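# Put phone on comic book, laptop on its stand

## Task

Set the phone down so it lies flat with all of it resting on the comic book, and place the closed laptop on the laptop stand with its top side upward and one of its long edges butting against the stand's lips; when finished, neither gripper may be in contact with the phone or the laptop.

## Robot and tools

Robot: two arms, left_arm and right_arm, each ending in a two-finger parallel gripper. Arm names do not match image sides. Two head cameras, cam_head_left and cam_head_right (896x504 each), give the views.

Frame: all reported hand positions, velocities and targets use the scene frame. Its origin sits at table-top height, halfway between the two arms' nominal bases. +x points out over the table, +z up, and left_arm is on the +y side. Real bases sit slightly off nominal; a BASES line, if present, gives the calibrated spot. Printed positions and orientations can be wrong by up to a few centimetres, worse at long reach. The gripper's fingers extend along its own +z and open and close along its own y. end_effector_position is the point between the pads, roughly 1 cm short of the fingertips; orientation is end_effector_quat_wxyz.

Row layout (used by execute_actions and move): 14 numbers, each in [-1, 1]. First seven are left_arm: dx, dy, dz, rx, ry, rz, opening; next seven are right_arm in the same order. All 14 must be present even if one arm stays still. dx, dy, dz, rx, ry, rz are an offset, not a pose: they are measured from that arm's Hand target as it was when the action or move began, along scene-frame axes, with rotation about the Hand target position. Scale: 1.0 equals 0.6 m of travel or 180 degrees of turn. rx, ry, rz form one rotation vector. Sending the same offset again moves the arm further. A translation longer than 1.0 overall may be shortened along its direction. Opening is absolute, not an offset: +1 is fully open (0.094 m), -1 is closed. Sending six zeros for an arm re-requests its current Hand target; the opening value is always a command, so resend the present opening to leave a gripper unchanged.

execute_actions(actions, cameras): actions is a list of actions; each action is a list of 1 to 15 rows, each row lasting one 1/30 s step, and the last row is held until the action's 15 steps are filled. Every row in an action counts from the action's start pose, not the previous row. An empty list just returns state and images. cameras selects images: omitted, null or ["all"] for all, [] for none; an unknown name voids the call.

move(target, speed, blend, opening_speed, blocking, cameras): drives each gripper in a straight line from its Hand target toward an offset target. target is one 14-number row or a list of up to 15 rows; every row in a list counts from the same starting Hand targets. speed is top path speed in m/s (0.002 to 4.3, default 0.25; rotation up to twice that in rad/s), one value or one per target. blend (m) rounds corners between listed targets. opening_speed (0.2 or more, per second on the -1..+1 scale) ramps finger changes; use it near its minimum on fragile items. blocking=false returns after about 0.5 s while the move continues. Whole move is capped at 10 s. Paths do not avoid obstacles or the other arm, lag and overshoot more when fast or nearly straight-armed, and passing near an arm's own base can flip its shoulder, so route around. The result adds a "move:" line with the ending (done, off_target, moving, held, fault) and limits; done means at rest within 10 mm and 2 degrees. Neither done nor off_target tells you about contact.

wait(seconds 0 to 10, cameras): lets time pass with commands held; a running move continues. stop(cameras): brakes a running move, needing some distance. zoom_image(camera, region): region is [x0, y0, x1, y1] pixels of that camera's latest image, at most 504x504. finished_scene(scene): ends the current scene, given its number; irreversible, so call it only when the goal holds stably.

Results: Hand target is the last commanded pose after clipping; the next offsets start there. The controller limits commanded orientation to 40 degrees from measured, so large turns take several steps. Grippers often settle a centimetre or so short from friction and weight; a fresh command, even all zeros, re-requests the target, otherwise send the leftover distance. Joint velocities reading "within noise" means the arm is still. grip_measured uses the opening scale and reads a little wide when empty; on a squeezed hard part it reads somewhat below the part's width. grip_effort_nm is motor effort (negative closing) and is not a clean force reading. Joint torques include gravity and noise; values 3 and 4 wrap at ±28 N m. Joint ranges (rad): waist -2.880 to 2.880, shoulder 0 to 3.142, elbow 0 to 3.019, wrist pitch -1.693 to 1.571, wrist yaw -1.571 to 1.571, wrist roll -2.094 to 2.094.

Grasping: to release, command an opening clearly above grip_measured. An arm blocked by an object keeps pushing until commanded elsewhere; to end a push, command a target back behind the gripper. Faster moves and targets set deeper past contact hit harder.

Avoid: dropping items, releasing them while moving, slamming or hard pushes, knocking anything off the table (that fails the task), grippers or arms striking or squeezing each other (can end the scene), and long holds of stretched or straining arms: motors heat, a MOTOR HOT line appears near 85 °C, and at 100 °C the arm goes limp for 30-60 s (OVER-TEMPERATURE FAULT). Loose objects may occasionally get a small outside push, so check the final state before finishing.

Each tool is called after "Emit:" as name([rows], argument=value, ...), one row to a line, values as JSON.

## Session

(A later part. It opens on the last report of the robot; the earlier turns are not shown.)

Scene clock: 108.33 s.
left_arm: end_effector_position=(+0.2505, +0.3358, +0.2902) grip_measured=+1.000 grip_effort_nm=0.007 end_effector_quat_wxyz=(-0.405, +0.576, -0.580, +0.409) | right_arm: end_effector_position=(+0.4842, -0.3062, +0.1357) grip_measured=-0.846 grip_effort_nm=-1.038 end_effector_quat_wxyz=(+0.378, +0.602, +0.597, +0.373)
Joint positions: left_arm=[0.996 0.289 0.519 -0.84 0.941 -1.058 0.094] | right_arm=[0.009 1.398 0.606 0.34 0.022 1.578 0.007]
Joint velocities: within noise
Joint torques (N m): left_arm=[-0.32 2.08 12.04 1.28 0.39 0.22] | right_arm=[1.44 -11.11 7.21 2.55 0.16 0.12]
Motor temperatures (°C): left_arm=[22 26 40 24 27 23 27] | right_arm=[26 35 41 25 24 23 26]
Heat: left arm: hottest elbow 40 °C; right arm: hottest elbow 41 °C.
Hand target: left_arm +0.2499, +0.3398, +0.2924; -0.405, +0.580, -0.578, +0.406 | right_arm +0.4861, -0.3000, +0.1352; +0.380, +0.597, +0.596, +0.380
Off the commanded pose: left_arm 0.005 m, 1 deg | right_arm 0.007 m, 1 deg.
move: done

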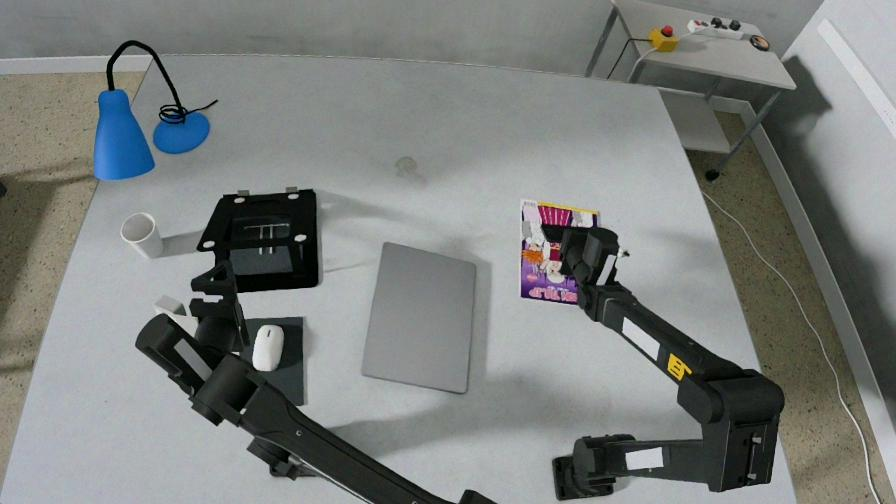

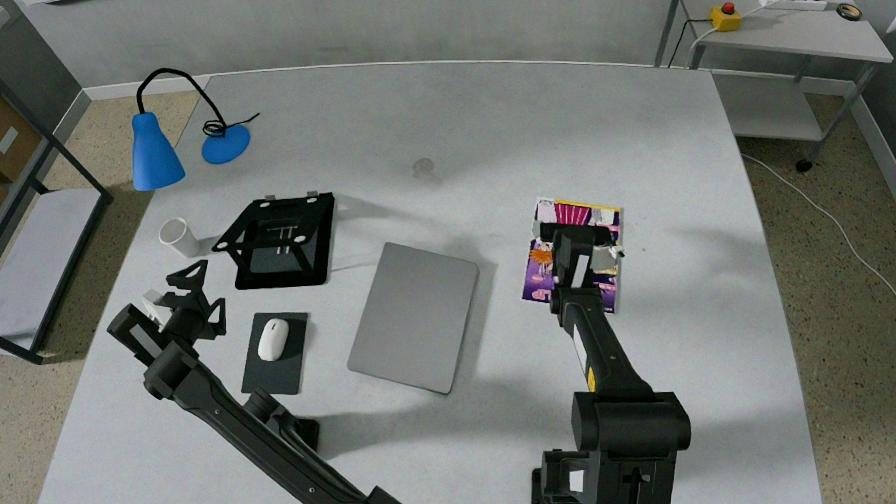

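Emit:
move(target=[0,0,0,0,0,0,1,0.045,0.0,-0.165,0,0,0,-0.95], speed=0.12)

Emit:
zoom_image(camera="cam_head_left", region=[450, 130, 690, 330])

Emit:
zoom_image(camera="cam_head_right", region=[450, 130, 690, 330])

Scene clock: 113.50 s.
left_arm: end_effector_position=(+0.2505, +0.3358, +0.2902) grip_measured=+1.000 grip_effort_nm=0.012 end_effector_quat_wxyz=(-0.405, +0.576, -0.580, +0.409) | right_arm: end_effector_position=(+0.5025, -0.3059, +0.0312) grip_measured=-0.846 grip_effort_nm=-1.033 end_effector_quat_wxyz=(+0.372, +0.605, +0.600, +0.368)
Joint positions: left_arm=[0.996 0.289 0.519 -0.84 0.941 -1.058 0.094] | right_arm=[0.009 1.749 0.599 0.68 0.022 1.58 0.007]
Joint velocities: within noise
Joint torques (N m): left_arm=[-0.91 2.14 12.22 1.14 0.37 0.16] | right_arm=[1.14 -14.21 6.24 2.52 0.1 0.11]
Motor temperatures (°C): left_arm=[22 26 40 24 27 23 27] | right_arm=[26 35 41 25 24 23 26]
Heat: left arm: hottest elbow 40 °C; right arm: hottest elbow 41 °C.
Hand target: left_arm +0.2499, +0.3398, +0.2924; -0.405, +0.580, -0.578, +0.406 | right_arm +0.5131, -0.3000, +0.0362; +0.380, +0.597, +0.596, +0.380
Off the commanded pose: left_arm 0.005 m, 1 deg | right_arm 0.013 m, 2 deg.
move: off_target (right_arm)

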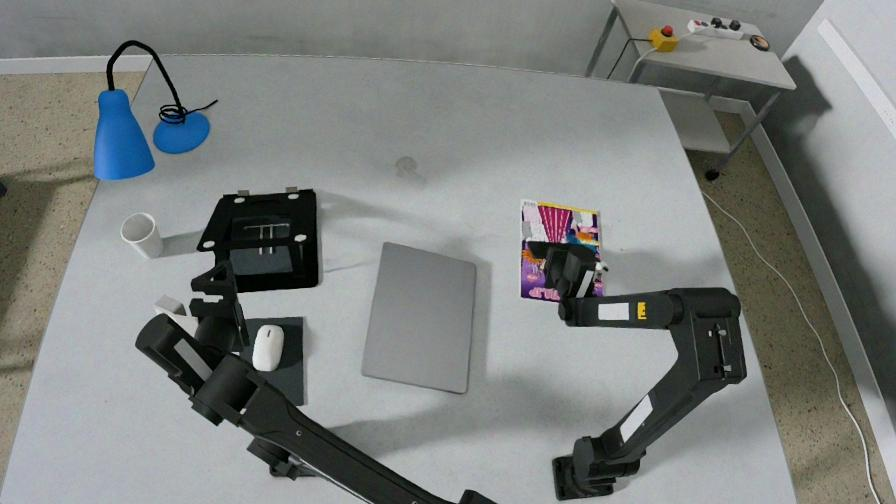

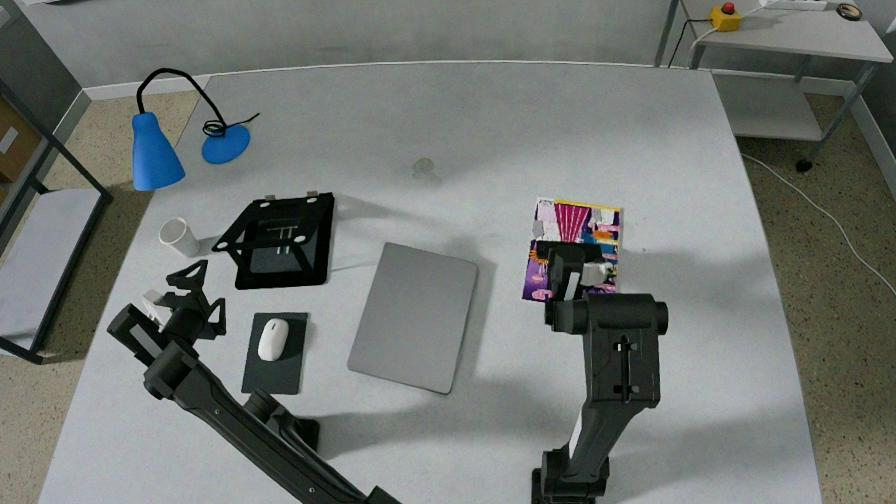

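Scaled by 2.100.

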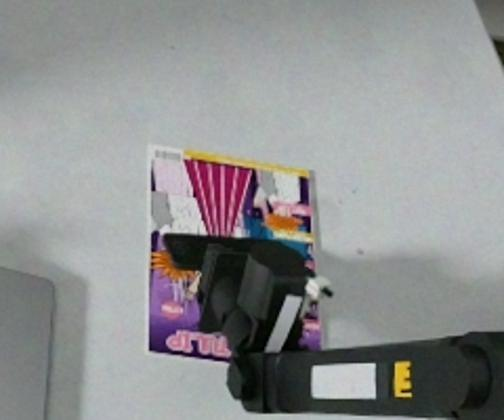

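Scaled by 2.100.

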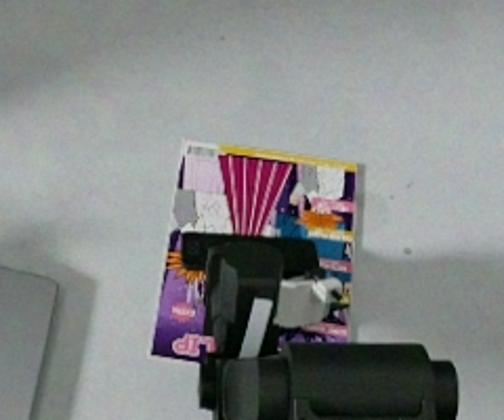

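Emit:
move([
  [0,0,0,0,0,0,1,0.01,-0.02,-0.016,0,0,0,-0.95],
  [0,0,0,0,0,0,1,0.01,-0.02,-0.016,0,0,0,-0.4],
], speed=0.06, opening_speed=0.4)

Emit:
zoom_image(camera="cam_head_left", region=[450, 130, 690, 330])

Emit:
zoom_image(camera="cam_head_right", region=[450, 130, 690, 330])

Scene clock: 121.13 s.
left_arm: end_effector_position=(+0.2505, +0.3358, +0.2902) grip_measured=+1.000 grip_effort_nm=0.007 end_effector_quat_wxyz=(-0.405, +0.576, -0.580, +0.409) | right_arm: end_effector_position=(+0.5068, -0.3054, +0.0285) grip_measured=-0.402 grip_effort_nm=0.081 end_effector_quat_wxyz=(+0.376, +0.595, +0.599, +0.382)
Joint positions: left_arm=[0.996 0.289 0.519 -0.84 0.941 -1.058 0.094] | right_arm=[0.002 1.782 0.602 0.741 -0.003 1.573 0.028]
Joint velocities: within noise
Joint torques (N m): left_arm=[-0.09 2.08 12.11 1.03 0.38 0.19] | right_arm=[-0.5 -13.33 7.01 1.36 -0.01 0.04]
Motor temperatures (°C): left_arm=[22 26 40 24 27 23 27] | right_arm=[26 35 41 25 24 23 26]
Heat: left arm: hottest elbow 40 °C; right arm: hottest elbow 41 °C.
Hand target: left_arm +0.2499, +0.3398, +0.2924; -0.405, +0.580, -0.578, +0.406 | right_arm +0.5191, -0.3119, +0.0265; +0.380, +0.597, +0.596, +0.380
Off the commanded pose: left_arm 0.005 m, 1 deg | right_arm 0.014 m, 1 deg.
move: off_target (right_arm); target 2's new opening was sent with right_arm's hand 0.016 m and 1 deg from that target

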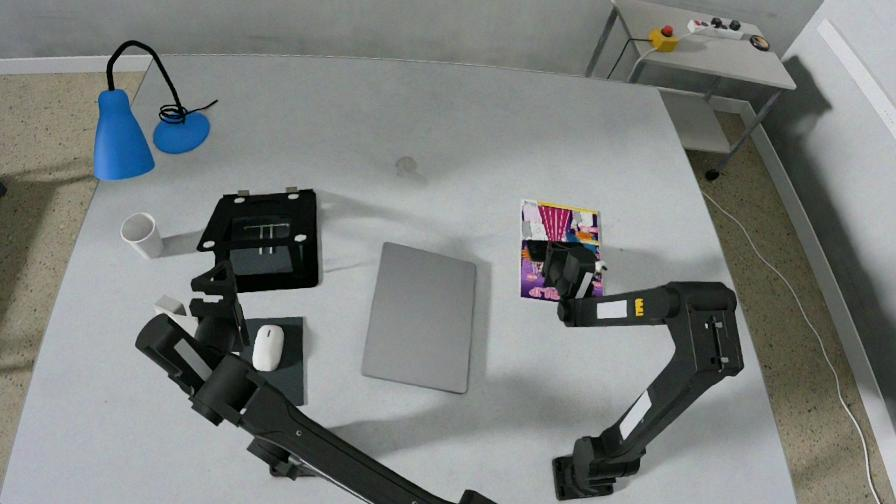

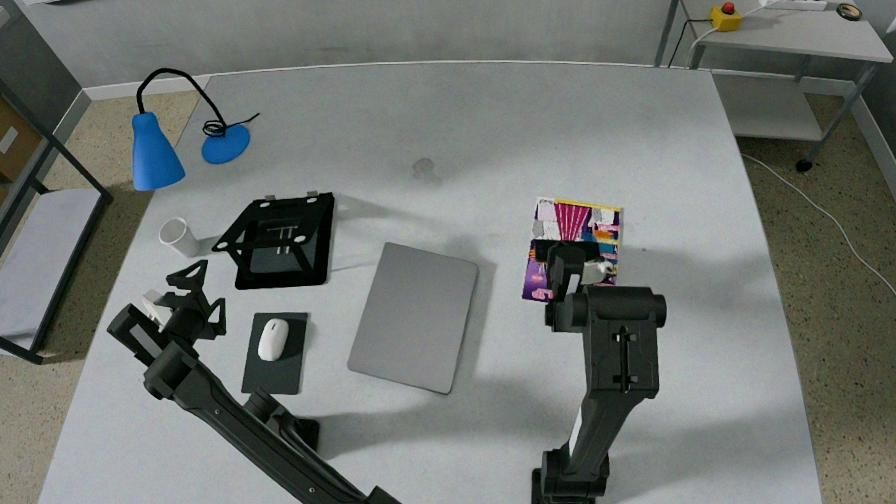

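Scaled by 2.100.

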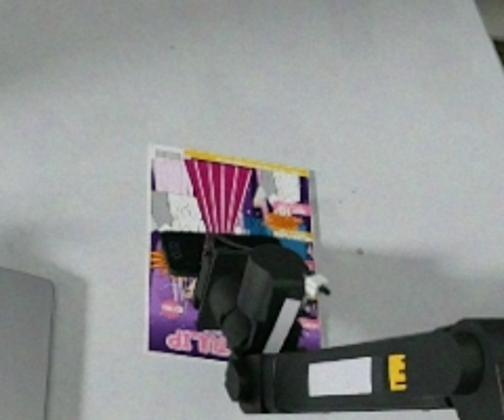

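Scaled by 2.100.

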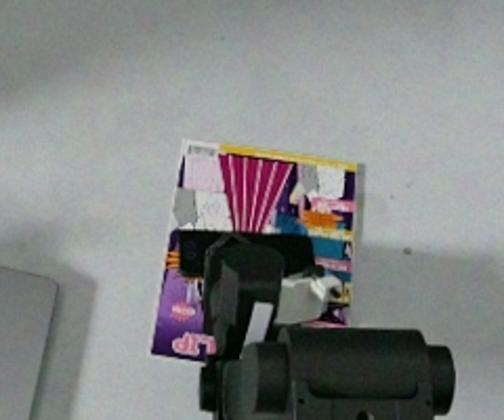

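Emit:
move(target=[0,0,0,0,0,0,1,-0.17,0,0,0,0,0,-0.4], speed=0.3)

Emit:
zoom_image(camera="cam_head_left", region=[450, 130, 690, 330])

Emit:
zoom_image(camera="cam_head_right", region=[450, 130, 690, 330])

Scene clock: 126.10 s.
left_arm: end_effector_position=(+0.2505, +0.3358, +0.2902) grip_measured=+1.000 grip_effort_nm=0.012 end_effector_quat_wxyz=(-0.405, +0.576, -0.580, +0.409) | right_arm: end_effector_position=(+0.4241, -0.3062, +0.0273) grip_measured=-0.401 grip_effort_nm=0.061 end_effector_quat_wxyz=(+0.378, +0.594, +0.598, +0.383)
Joint positions: left_arm=[0.996 0.289 0.519 -0.84 0.941 -1.058 0.094] | right_arm=[0.001 1.678 0.372 0.871 -0.004 1.573 0.028]
Joint velocities: within noise
Joint torques (N m): left_arm=[-0.26 2.14 12.1 1.2 0.38 0.23] | right_arm=[-0.32 -11.93 2.39 1.83 -0.03 0.05]
Motor temperatures (°C): left_arm=[22 26 40 24 27 23 27] | right_arm=[26 35 40 25 24 23 26]
Heat: left arm: hottest elbow 40 °C; right arm: hottest elbow 40 °C.
Hand target: left_arm +0.2499, +0.3398, +0.2924; -0.405, +0.580, -0.578, +0.406 | right_arm +0.4171, -0.3120, +0.0266; +0.380, +0.597, +0.596, +0.380
Off the commanded pose: left_arm 0.005 m, 1 deg | right_arm 0.009 m, 1 deg.
move: done

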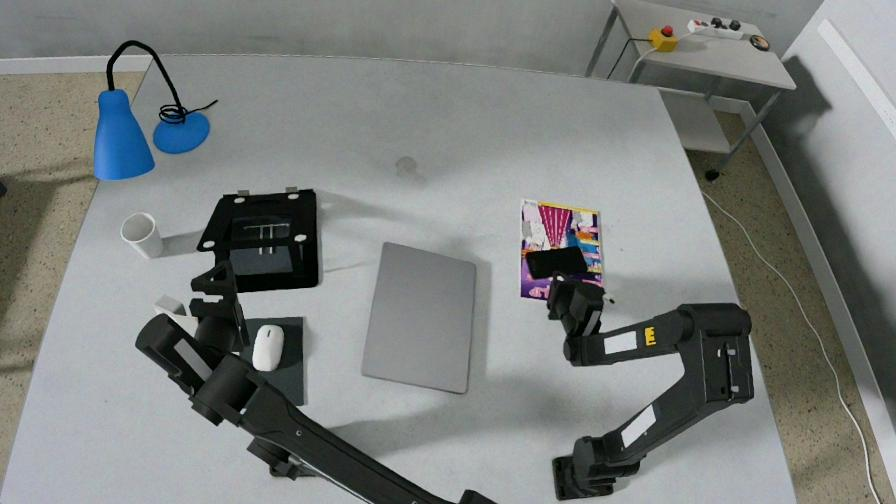

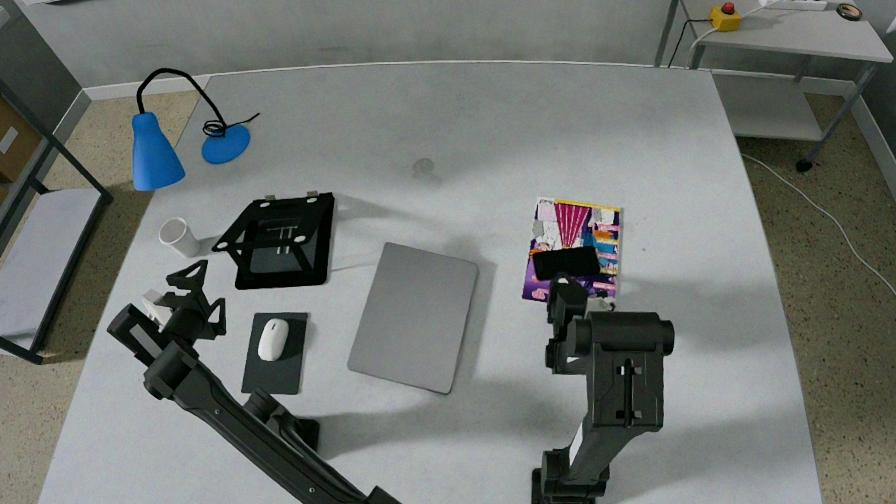

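Scaled by 2.100.

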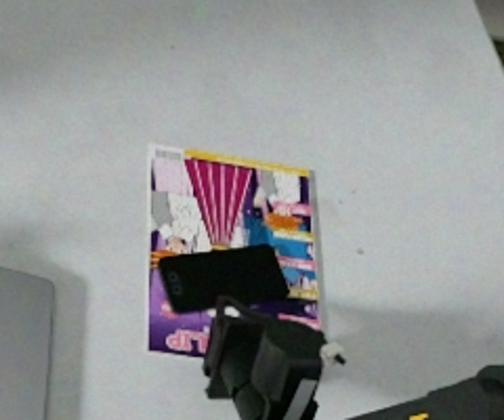

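Scaled by 2.100.

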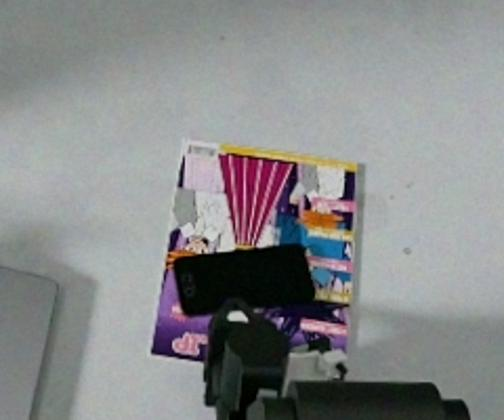

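Emit:
move([
  [0.15,0.045,-0.1,0,0.015,0,-0.3,-0.15,0,0.02,0,0,0,-0.4],
  [0.202,0.045,-0.19,0,0.015,0,-0.3,-0.25,0,0.25,0,0,0,-0.4],
], speed=0.2)

Emit:
zoom_image(camera="cam_head_left", region=[170, 170, 350, 330])

Emit:
zoom_image(camera="cam_head_right", region=[170, 170, 350, 330])

Emit:
zoom_image(camera="cam_head_left", region=[500, 180, 660, 320])

Scene clock: 139.23 s.
left_arm: end_effector_position=(+0.3689, +0.3711, +0.1823) grip_measured=-0.298 grip_effort_nm=-0.081 end_effector_quat_wxyz=(-0.394, +0.591, -0.587, +0.389) | right_arm: end_effector_position=(+0.2560, -0.3084, +0.1450) grip_measured=-0.401 grip_effort_nm=0.066 end_effector_quat_wxyz=(+0.365, +0.603, +0.605, +0.371)
Joint positions: left_arm=[0.587 0.817 0.354 -0.009 0.553 -1.305 0.033] | right_arm=[-0.006 0.355 0.175 -0.296 -0.009 1.573 0.028]
Joint velocities: within noise
Joint torques (N m): left_arm=[-2.49 -3.55 10 2.52 0.02 -0.02] | right_arm=[-0.38 1.61 14.52 1.07 -0.02 0.02]
Motor temperatures (°C): left_arm=[22 26 41 24 27 23 27] | right_arm=[26 34 39 25 24 23 25]
Heat: left arm: hottest elbow 41 °C; right arm: hottest elbow 39 °C.
Hand target: left_arm +0.3712, +0.3667, +0.1785; -0.392, +0.589, -0.588, +0.393 | right_arm +0.2671, -0.3120, +0.1765; +0.380, +0.597, +0.596, +0.380
Off the commanded pose: left_arm 0.006 m, 1 deg | right_arm 0.034 m, 2 deg.
move: off_target (right_arm)

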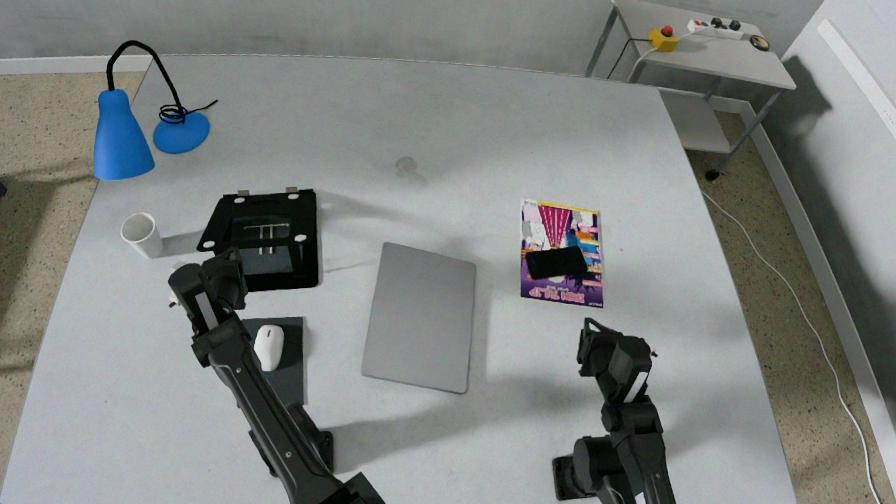

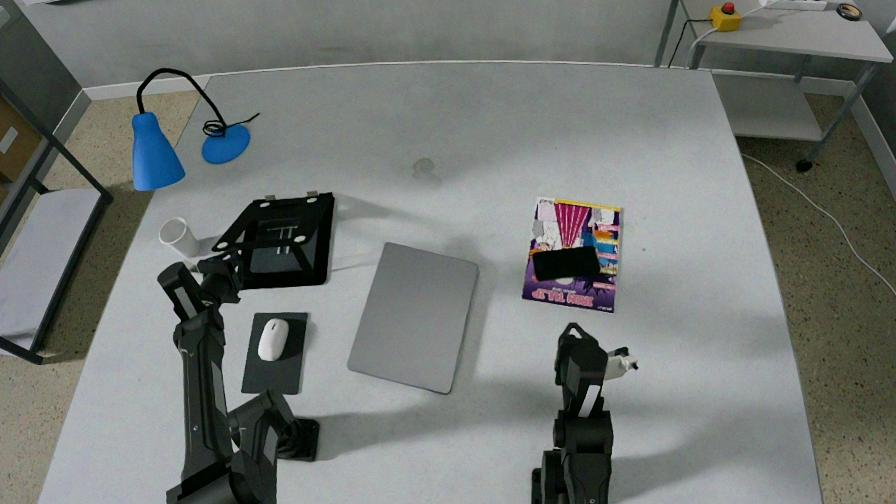

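Scaled by 2.800.

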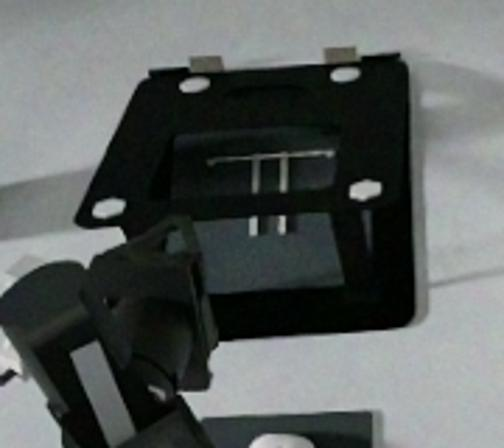

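Scaled by 2.800.

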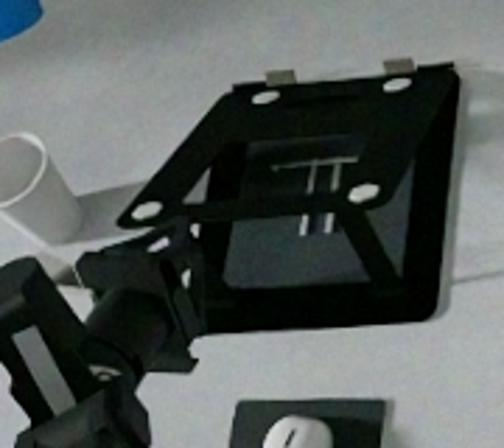

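Scaled by 3.150.

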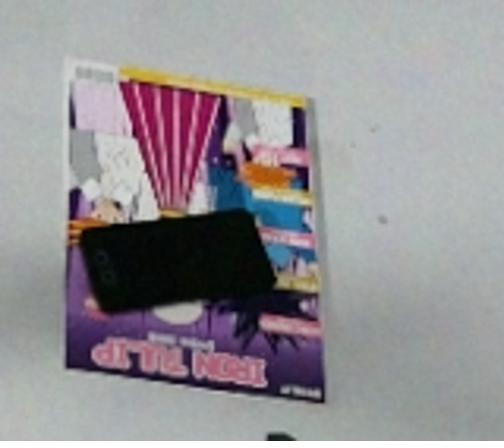

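Emit:
move([
  [0.0,-0.05,-0.065,0,0,0,-0.3,0,0,0,0,0,0,-0.4],
  [0.08,-0.05,-0.085,0,0,0,-0.3,0,0,0,0,0,0,-0.4],
], speed=0.08)

Emit:
zoom_image(camera="cam_head_left", region=[170, 170, 350, 330])

Emit:
zoom_image(camera="cam_head_right", region=[170, 170, 350, 330])

Scene clock: 146.43 s.
left_arm: end_effector_position=(+0.3946, +0.3323, +0.1025) grip_measured=-0.298 grip_effort_nm=-0.081 end_effector_quat_wxyz=(-0.370, +0.606, -0.593, +0.379) | right_arm: end_effector_position=(+0.2556, -0.3084, +0.1442) grip_measured=-0.401 grip_effort_nm=0.061 end_effector_quat_wxyz=(+0.364, +0.603, +0.605, +0.370)
Joint positions: left_arm=[0.378 1.095 0.251 0.356 0.364 -1.406 0.033] | right_arm=[-0.006 0.355 0.175 -0.3 -0.009 1.573 0.028]
Joint velocities: within noise
Joint torques (N m): left_arm=[-2.73 -4.84 13.52 2.51 -0.04 0] | right_arm=[-0.32 1.38 14.5 1.24 -0.02 0.01]
Motor temperatures (°C): left_arm=[22 26 41 24 27 23 27] | right_arm=[26 34 40 25 24 23 25]
Heat: left arm: hottest elbow 41 °C; right arm: hottest elbow 40 °C.
Hand target: left_arm +0.4192, +0.3367, +0.1274; -0.391, +0.589, -0.588, +0.393 | right_arm +0.2671, -0.3120, +0.1765; +0.380, +0.597, +0.596, +0.380
Off the commanded pose: left_arm 0.035 m, 4 deg | right_arm 0.034 m, 2 deg.
move: off_target (left_arm, right_arm)

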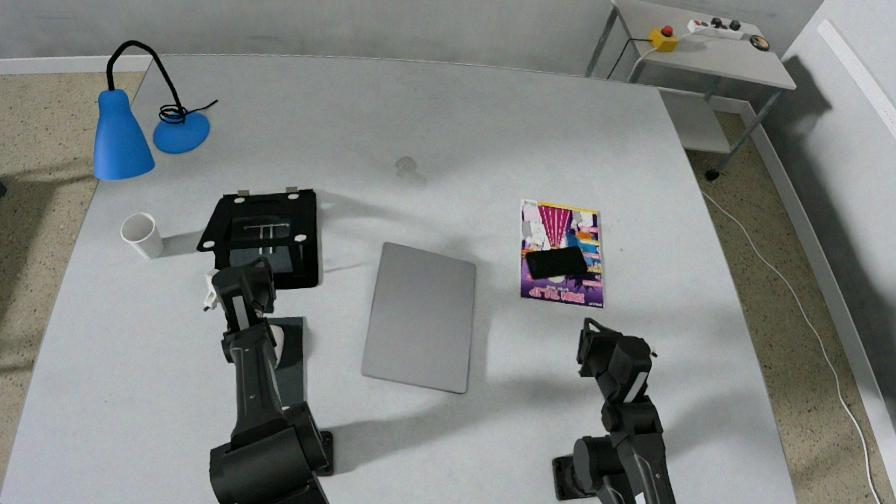

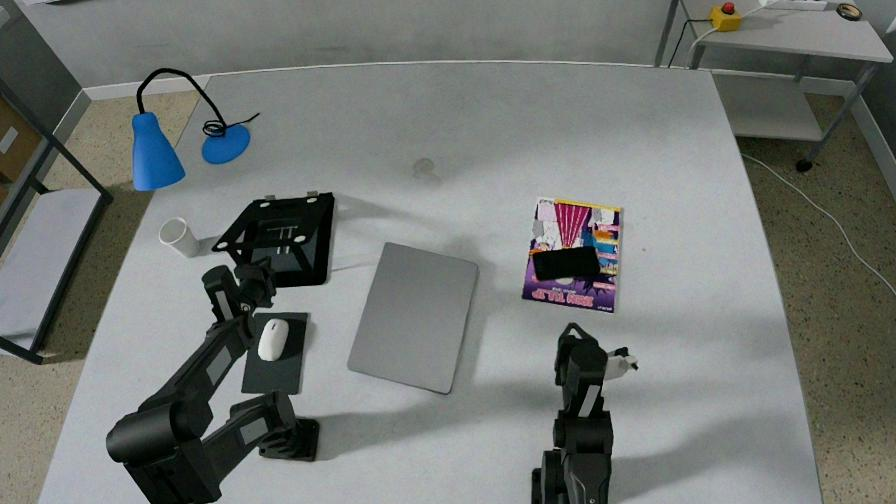

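Scaled by 2.800.

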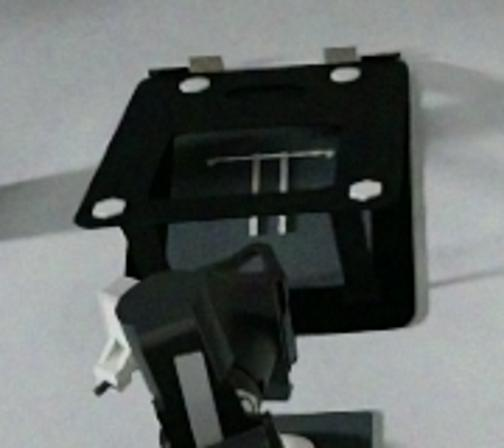

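Scaled by 2.800.

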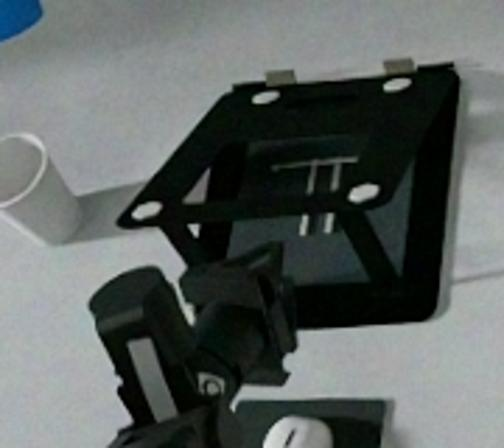

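Emit:
move([
  [-0.03,0.015,0.05,0,-0.01,0,-0.3,0,0,0,0,0,0,-0.4],
  [0.05,0.015,0.05,0,-0.01,0,-0.3,0,0,0,0,0,0,-0.4],
], speed=0.08)

Emit:
zoom_image(camera="cam_head_left", region=[170, 170, 350, 330])

Emit:
zoom_image(camera="cam_head_right", region=[170, 170, 350, 330])

Scene clock: 151.20 s.
left_arm: end_effector_position=(+0.4151, +0.3386, +0.1187) grip_measured=-0.298 grip_effort_nm=-0.071 end_effector_quat_wxyz=(-0.367, +0.609, -0.590, +0.383) | right_arm: end_effector_position=(+0.2556, -0.3084, +0.1442) grip_measured=-0.401 grip_effort_nm=0.061 end_effector_quat_wxyz=(+0.364, +0.603, +0.605, +0.370)
Joint positions: left_arm=[0.371 1.112 0.322 0.303 0.362 -1.423 0.033] | right_arm=[-0.006 0.355 0.175 -0.3 -0.009 1.573 0.028]
Joint velocities: within noise
Joint torques (N m): left_arm=[-2.84 -5.6 15.76 2.74 -0.03 0.04] | right_arm=[-0.38 1.38 14.49 1.24 -0.02 0.03]
Motor temperatures (°C): left_arm=[22 26 41 24 27 23 27] | right_arm=[26 34 41 25 24 23 25]
Heat: left arm: hottest elbow 41 °C; right arm: hottest elbow 41 °C.
Hand target: left_arm +0.4492, +0.3457, +0.1575; -0.401, +0.583, -0.582, +0.402 | right_arm +0.2671, -0.3120, +0.1765; +0.380, +0.597, +0.596, +0.380
Off the commanded pose: left_arm 0.052 m, 5 deg | right_arm 0.034 m, 2 deg.
move: off_target (left_arm, right_arm)

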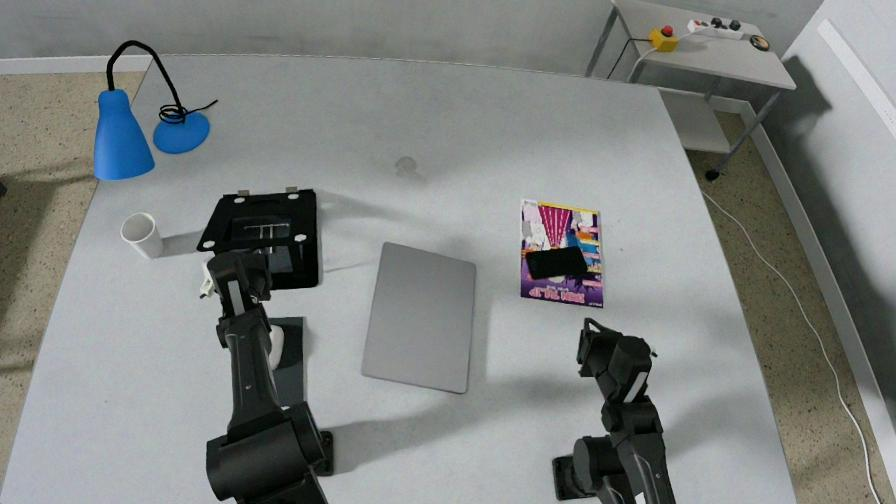

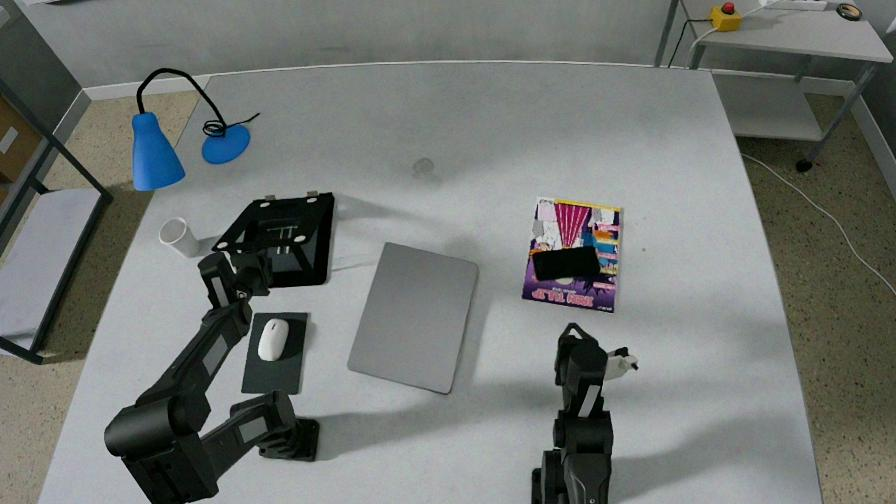

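Scaled by 2.800.

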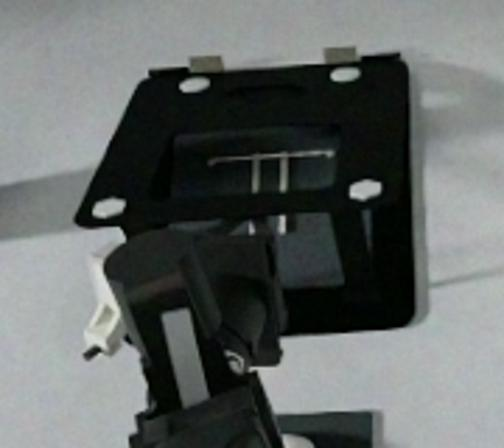

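Scaled by 2.800.

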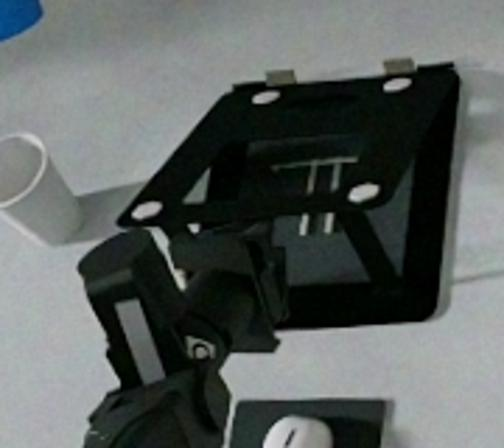

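Emit:
move([
  [-0.1,0.0,0.0,0,-0.01,0,-0.3,0,0,0,0,0,0,-0.4],
  [-0.1,0.0,0.03,0,-0.01,0,-0.3,0,0,0,0,0,0,-0.4],
], speed=0.08, cameras=["cam_head_left"])

Emit:
zoom_image(camera="cam_head_left", region=[170, 170, 350, 330])

Scene clock: 156.10 s.
left_arm: end_effector_position=(+0.3846, +0.3380, +0.1593) grip_measured=-0.299 grip_effort_nm=-0.056 end_effector_quat_wxyz=(-0.394, +0.584, -0.578, +0.411) | right_arm: end_effector_position=(+0.2556, -0.3084, +0.1442) grip_measured=-0.401 grip_effort_nm=0.066 end_effector_quat_wxyz=(+0.364, +0.603, +0.605, +0.370)
Joint positions: left_arm=[0.443 0.885 0.278 0.203 0.454 -1.413 0.033] | right_arm=[-0.006 0.355 0.175 -0.3 -0.009 1.573 0.028]
Joint velocities: within noise
Joint torques (N m): left_arm=[-0.32 -4.78 12.52 1.29 0.17 0.19] | right_arm=[-0.38 1.38 14.5 1.25 -0.02 0.02]
Motor temperatures (°C): left_arm=[22 26 42 24 27 23 27] | right_arm=[26 33 42 25 24 23 25]
Heat: left arm: hottest elbow 42 °C; right arm: hottest elbow 42 °C.
Hand target: left_arm +0.3892, +0.3458, +0.1756; -0.410, +0.576, -0.575, +0.411 | right_arm +0.2671, -0.3120, +0.1765; +0.380, +0.597, +0.596, +0.380
Off the commanded pose: left_arm 0.019 m, 2 deg | right_arm 0.034 m, 2 deg.
move: off_target (left_arm, right_arm)
Images, in order (width x height): cam_head_left 896x504.

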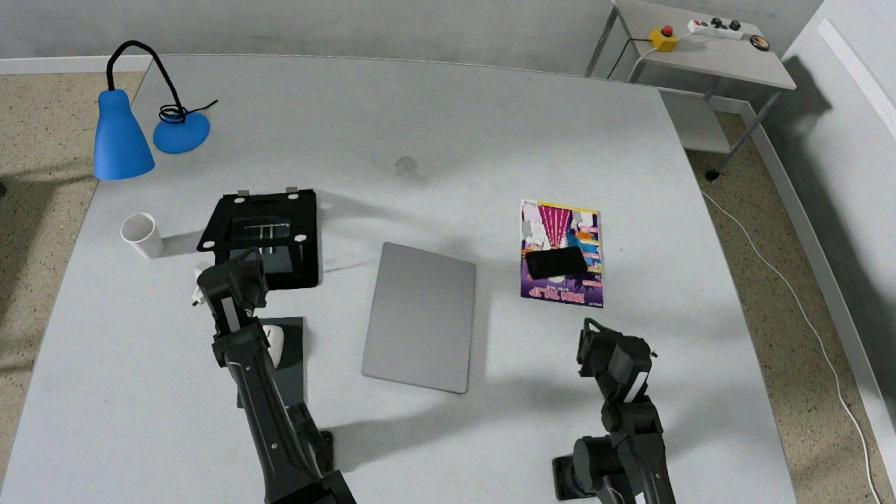

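Scaled by 2.800.

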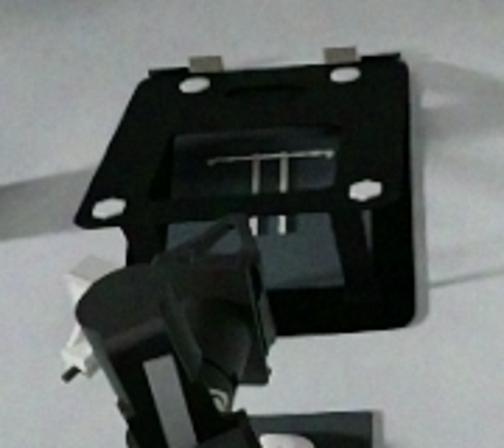

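Emit:
move([
  [0.0,0.0,-0.02,0,0,0,-0.3,0,0,0,0,0,0,-0.4],
  [0.06,0.0,0.02,0,0,0,-0.3,0,0,0,0,0,0,-0.4],
], speed=0.06, cameras=["cam_head_left"])

Emit:
zoom_image(camera="cam_head_left", region=[170, 170, 350, 330])

Scene clock: 160.47 s.
left_arm: end_effector_position=(+0.4023, +0.3416, +0.1575) grip_measured=-0.299 grip_effort_nm=-0.056 end_effector_quat_wxyz=(-0.393, +0.592, -0.579, +0.400) | right_arm: end_effector_position=(+0.2556, -0.3084, +0.1442) grip_measured=-0.401 grip_effort_nm=0.071 end_effector_quat_wxyz=(+0.364, +0.603, +0.605, +0.370)
Joint positions: left_arm=[0.408 0.958 0.318 0.224 0.401 -1.419 0.033] | right_arm=[-0.006 0.355 0.175 -0.3 -0.009 1.573 0.028]
Joint velocities: within noise
Joint torques (N m): left_arm=[-2.49 -4.25 15.86 1.83 0 0] | right_arm=[-0.32 1.44 14.49 1.22 0 0.02]
Motor temperatures (°C): left_arm=[22 26 42 24 27 23 27] | right_arm=[26 33 43 25 24 23 25]
Heat: left arm: hottest elbow 42 °C; right arm: hottest elbow 43 °C.
Hand target: left_arm +0.4252, +0.3458, +0.1875; -0.410, +0.576, -0.575, +0.411 | right_arm +0.2671, -0.3120, +0.1765; +0.380, +0.597, +0.596, +0.380
Off the commanded pose: left_arm 0.038 m, 3 deg | right_arm 0.034 m, 2 deg.
move: off_target (left_arm, right_arm)
Images, in order (width x height): cam_head_left 896x504.

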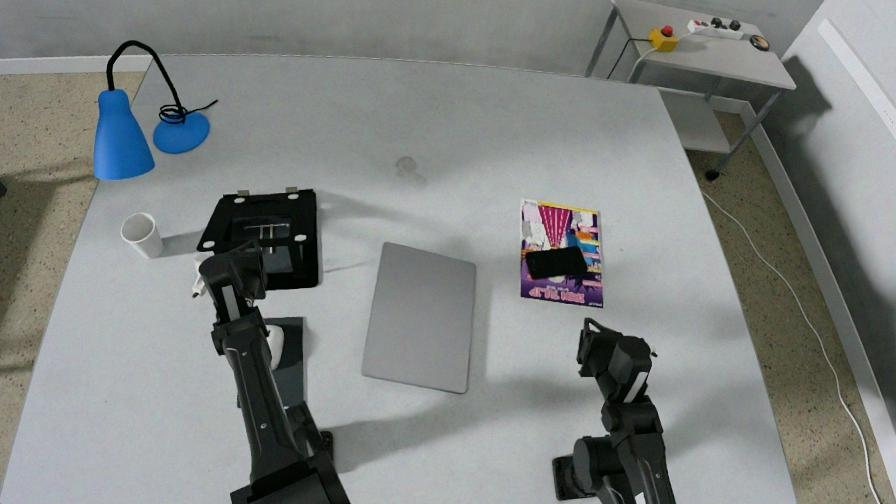

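Scaled by 2.800.

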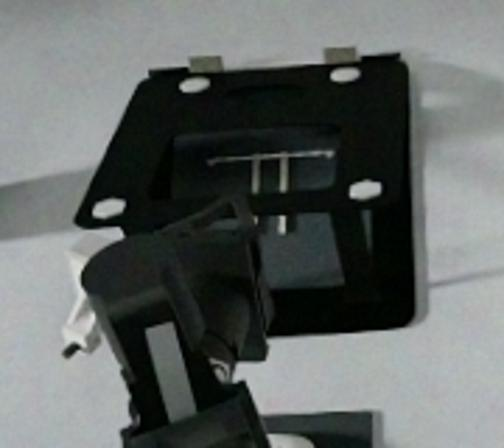

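Emit:
move([
  [0.01,0.0,-0.03,0,0,0,-0.3,0,0,0,0,0,0,-0.4],
  [0.04,0.0,-0.02,0,0,0,-0.3,0,0,0,0,0,0,-0.4],
], speed=0.06, cameras=["cam_head_left"])

Emit:
zoom_image(camera="cam_head_left", region=[170, 170, 350, 330])

Scene clock: 163.73 s.
left_arm: end_effector_position=(+0.4228, +0.3413, +0.1434) grip_measured=-0.299 grip_effort_nm=-0.051 end_effector_quat_wxyz=(-0.385, +0.597, -0.582, +0.395) | right_arm: end_effector_position=(+0.2556, -0.3084, +0.1442) grip_measured=-0.401 grip_effort_nm=0.061 end_effector_quat_wxyz=(+0.364, +0.603, +0.605, +0.370)
Joint positions: left_arm=[0.372 1.075 0.347 0.297 0.368 -1.432 0.033] | right_arm=[-0.006 0.355 0.175 -0.3 -0.009 1.573 0.028]
Joint velocities: within noise
Joint torques (N m): left_arm=[-2.67 -5.66 15.06 2.76 -0.05 -0.03] | right_arm=[-0.38 1.44 14.49 1.22 -0.01 0.02]
Motor temperatures (°C): left_arm=[22 26 42 24 27 23 27] | right_arm=[26 33 43 25 24 23 25]
Heat: left arm: hottest elbow 42 °C; right arm: hottest elbow 43 °C.
Hand target: left_arm +0.4491, +0.3458, +0.1754; -0.410, +0.576, -0.575, +0.411 | right_arm +0.2671, -0.3120, +0.1765; +0.380, +0.597, +0.596, +0.380
Off the commanded pose: left_arm 0.042 m, 4 deg | right_arm 0.034 m, 2 deg.
move: off_target (left_arm, right_arm)
Images, in order (width x height): cam_head_left 896x504.

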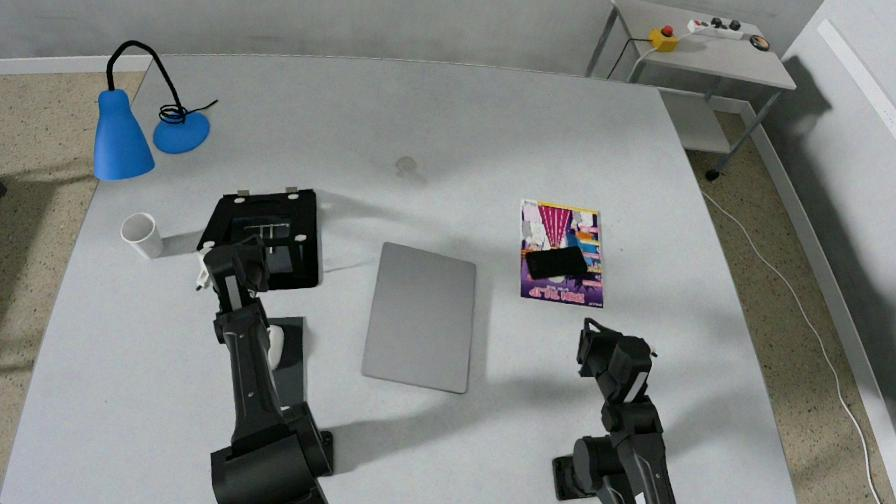

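Scaled by 2.800.

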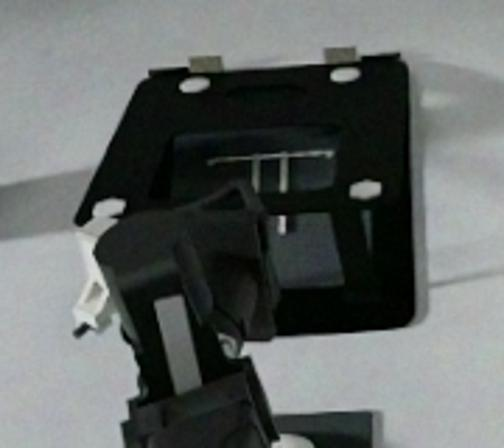

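Emit:
move(target=[0,0.0,0,0,0,0,-0.98,0,0,0,0,0,0,-0.4], opening_speed=0.4, cameras=["cam_head_left"])

Emit:
zoom_image(camera="cam_head_left", region=[170, 170, 350, 330])

Scene clock: 167.40 s.
left_arm: end_effector_position=(+0.4228, +0.3415, +0.1428) grip_measured=-0.908 grip_effort_nm=-0.979 end_effector_quat_wxyz=(-0.382, +0.602, -0.578, +0.398) | right_arm: end_effector_position=(+0.2556, -0.3084, +0.1442) grip_measured=-0.401 grip_effort_nm=0.066 end_effector_quat_wxyz=(+0.364, +0.603, +0.605, +0.370)
Joint positions: left_arm=[0.372 1.077 0.347 0.297 0.367 -1.447 0.004] | right_arm=[-0.006 0.355 0.175 -0.3 -0.009 1.573 0.028]
Joint velocities: within noise
Joint torques (N m): left_arm=[-2.43 -5.07 15.1 2.48 -0.08 0.12] | right_arm=[-0.38 1.38 14.49 1.24 -0.01 0.02]
Motor temperatures (°C): left_arm=[22 26 42 24 27 23 27] | right_arm=[26 33 44 25 24 23 25]
Heat: left arm: hottest elbow 42 °C; right arm: hottest elbow 44 °C.
Hand target: left_arm +0.4491, +0.3458, +0.1754; -0.410, +0.576, -0.575, +0.411 | right_arm +0.2671, -0.3120, +0.1765; +0.380, +0.597, +0.596, +0.380
Off the commanded pose: left_arm 0.042 m, 5 deg | right_arm 0.034 m, 2 deg.
move: off_target (left_arm, right_arm)
Images, in order (width x height): cam_head_left 896x504.

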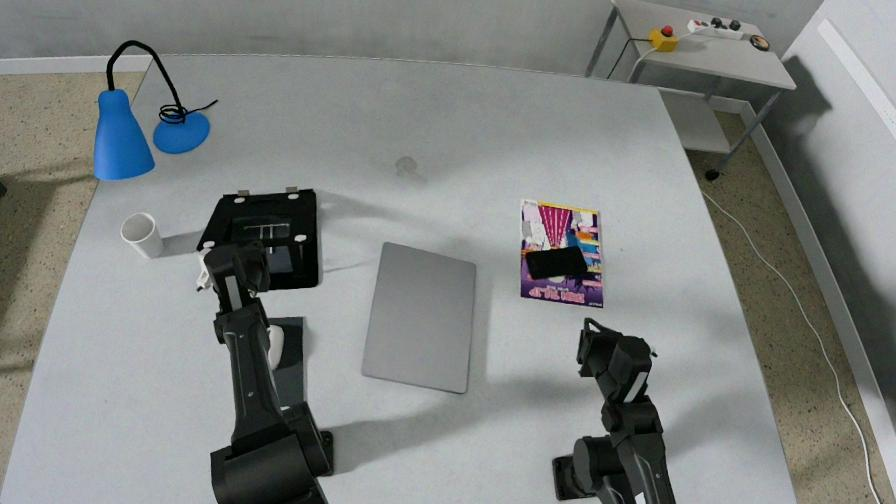

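Scaled by 2.800.

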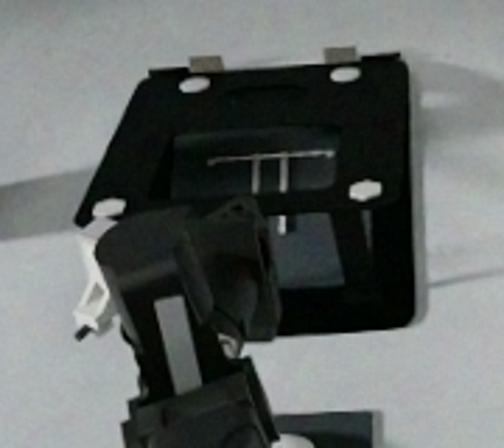

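Emit:
move(target=[-0.065,-0.15,0.0,0,0,0,-0.98,0,0,0,0,0,0,-0.4], speed=0.08)

Emit:
zoom_image(camera="cam_head_left", region=[170, 170, 350, 330])

Scene clock: 173.00 s.
left_arm: end_effector_position=(+0.4036, +0.2618, +0.1450) grip_measured=-0.916 grip_effort_nm=-1.009 end_effector_quat_wxyz=(-0.381, +0.607, -0.579, +0.390) | right_arm: end_effector_position=(+0.2556, -0.3084, +0.1442) grip_measured=-0.401 grip_effort_nm=0.066 end_effector_quat_wxyz=(+0.364, +0.603, +0.605, +0.370)
Joint positions: left_arm=[0.052 0.901 0.272 0.21 0.062 -1.578 0.004] | right_arm=[-0.006 0.355 0.175 -0.3 -0.009 1.573 0.028]
Joint velocities: within noise
Joint torques (N m): left_arm=[-3.14 -7.94 11.26 2.74 -0.14 0.31] | right_arm=[-0.32 1.44 14.54 1.24 -0.01 0.01]
Motor temperatures (°C): left_arm=[22 26 43 24 27 23 27] | right_arm=[26 33 45 25 24 23 25]
Heat: left arm: hottest elbow 43 °C; right arm: hottest elbow 45 °C.
Hand target: left_arm +0.4102, +0.2558, +0.1756; -0.410, +0.576, -0.575, +0.411 | right_arm +0.2671, -0.3120, +0.1765; +0.380, +0.597, +0.596, +0.380
Off the commanded pose: left_arm 0.032 m, 5 deg | right_arm 0.034 m, 2 deg.
move: off_target (left_arm, right_arm)

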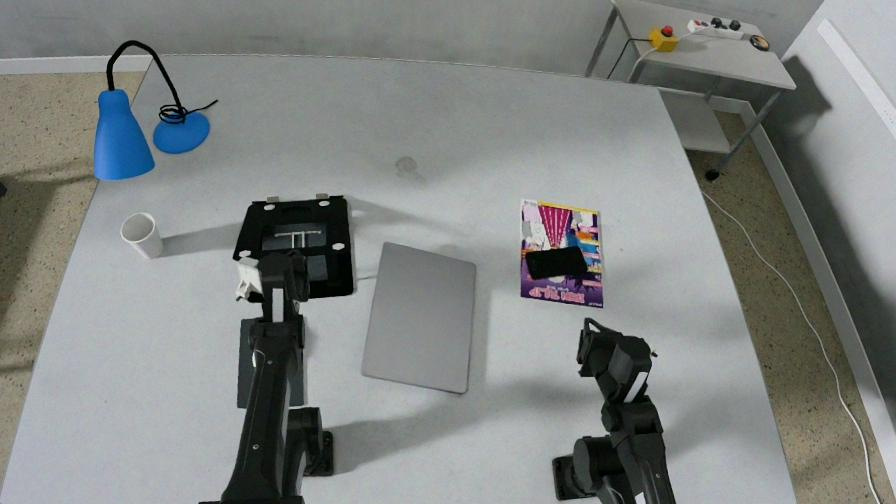

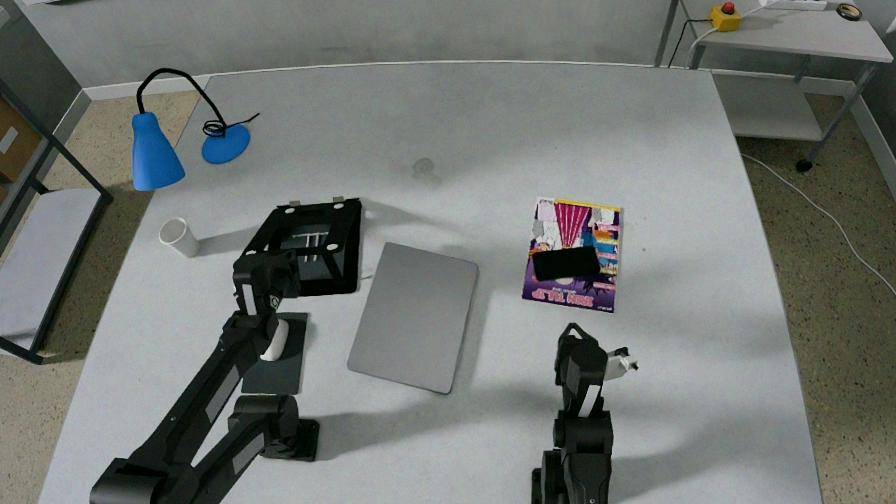

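Scaled by 2.800.

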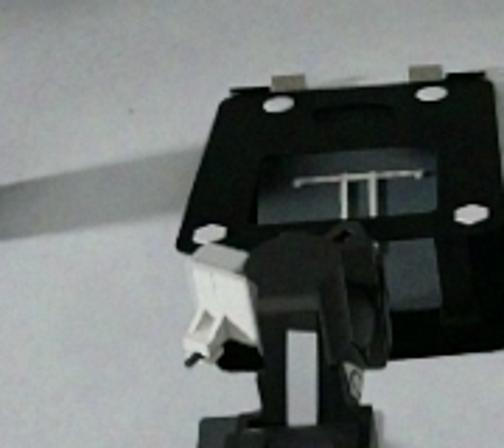

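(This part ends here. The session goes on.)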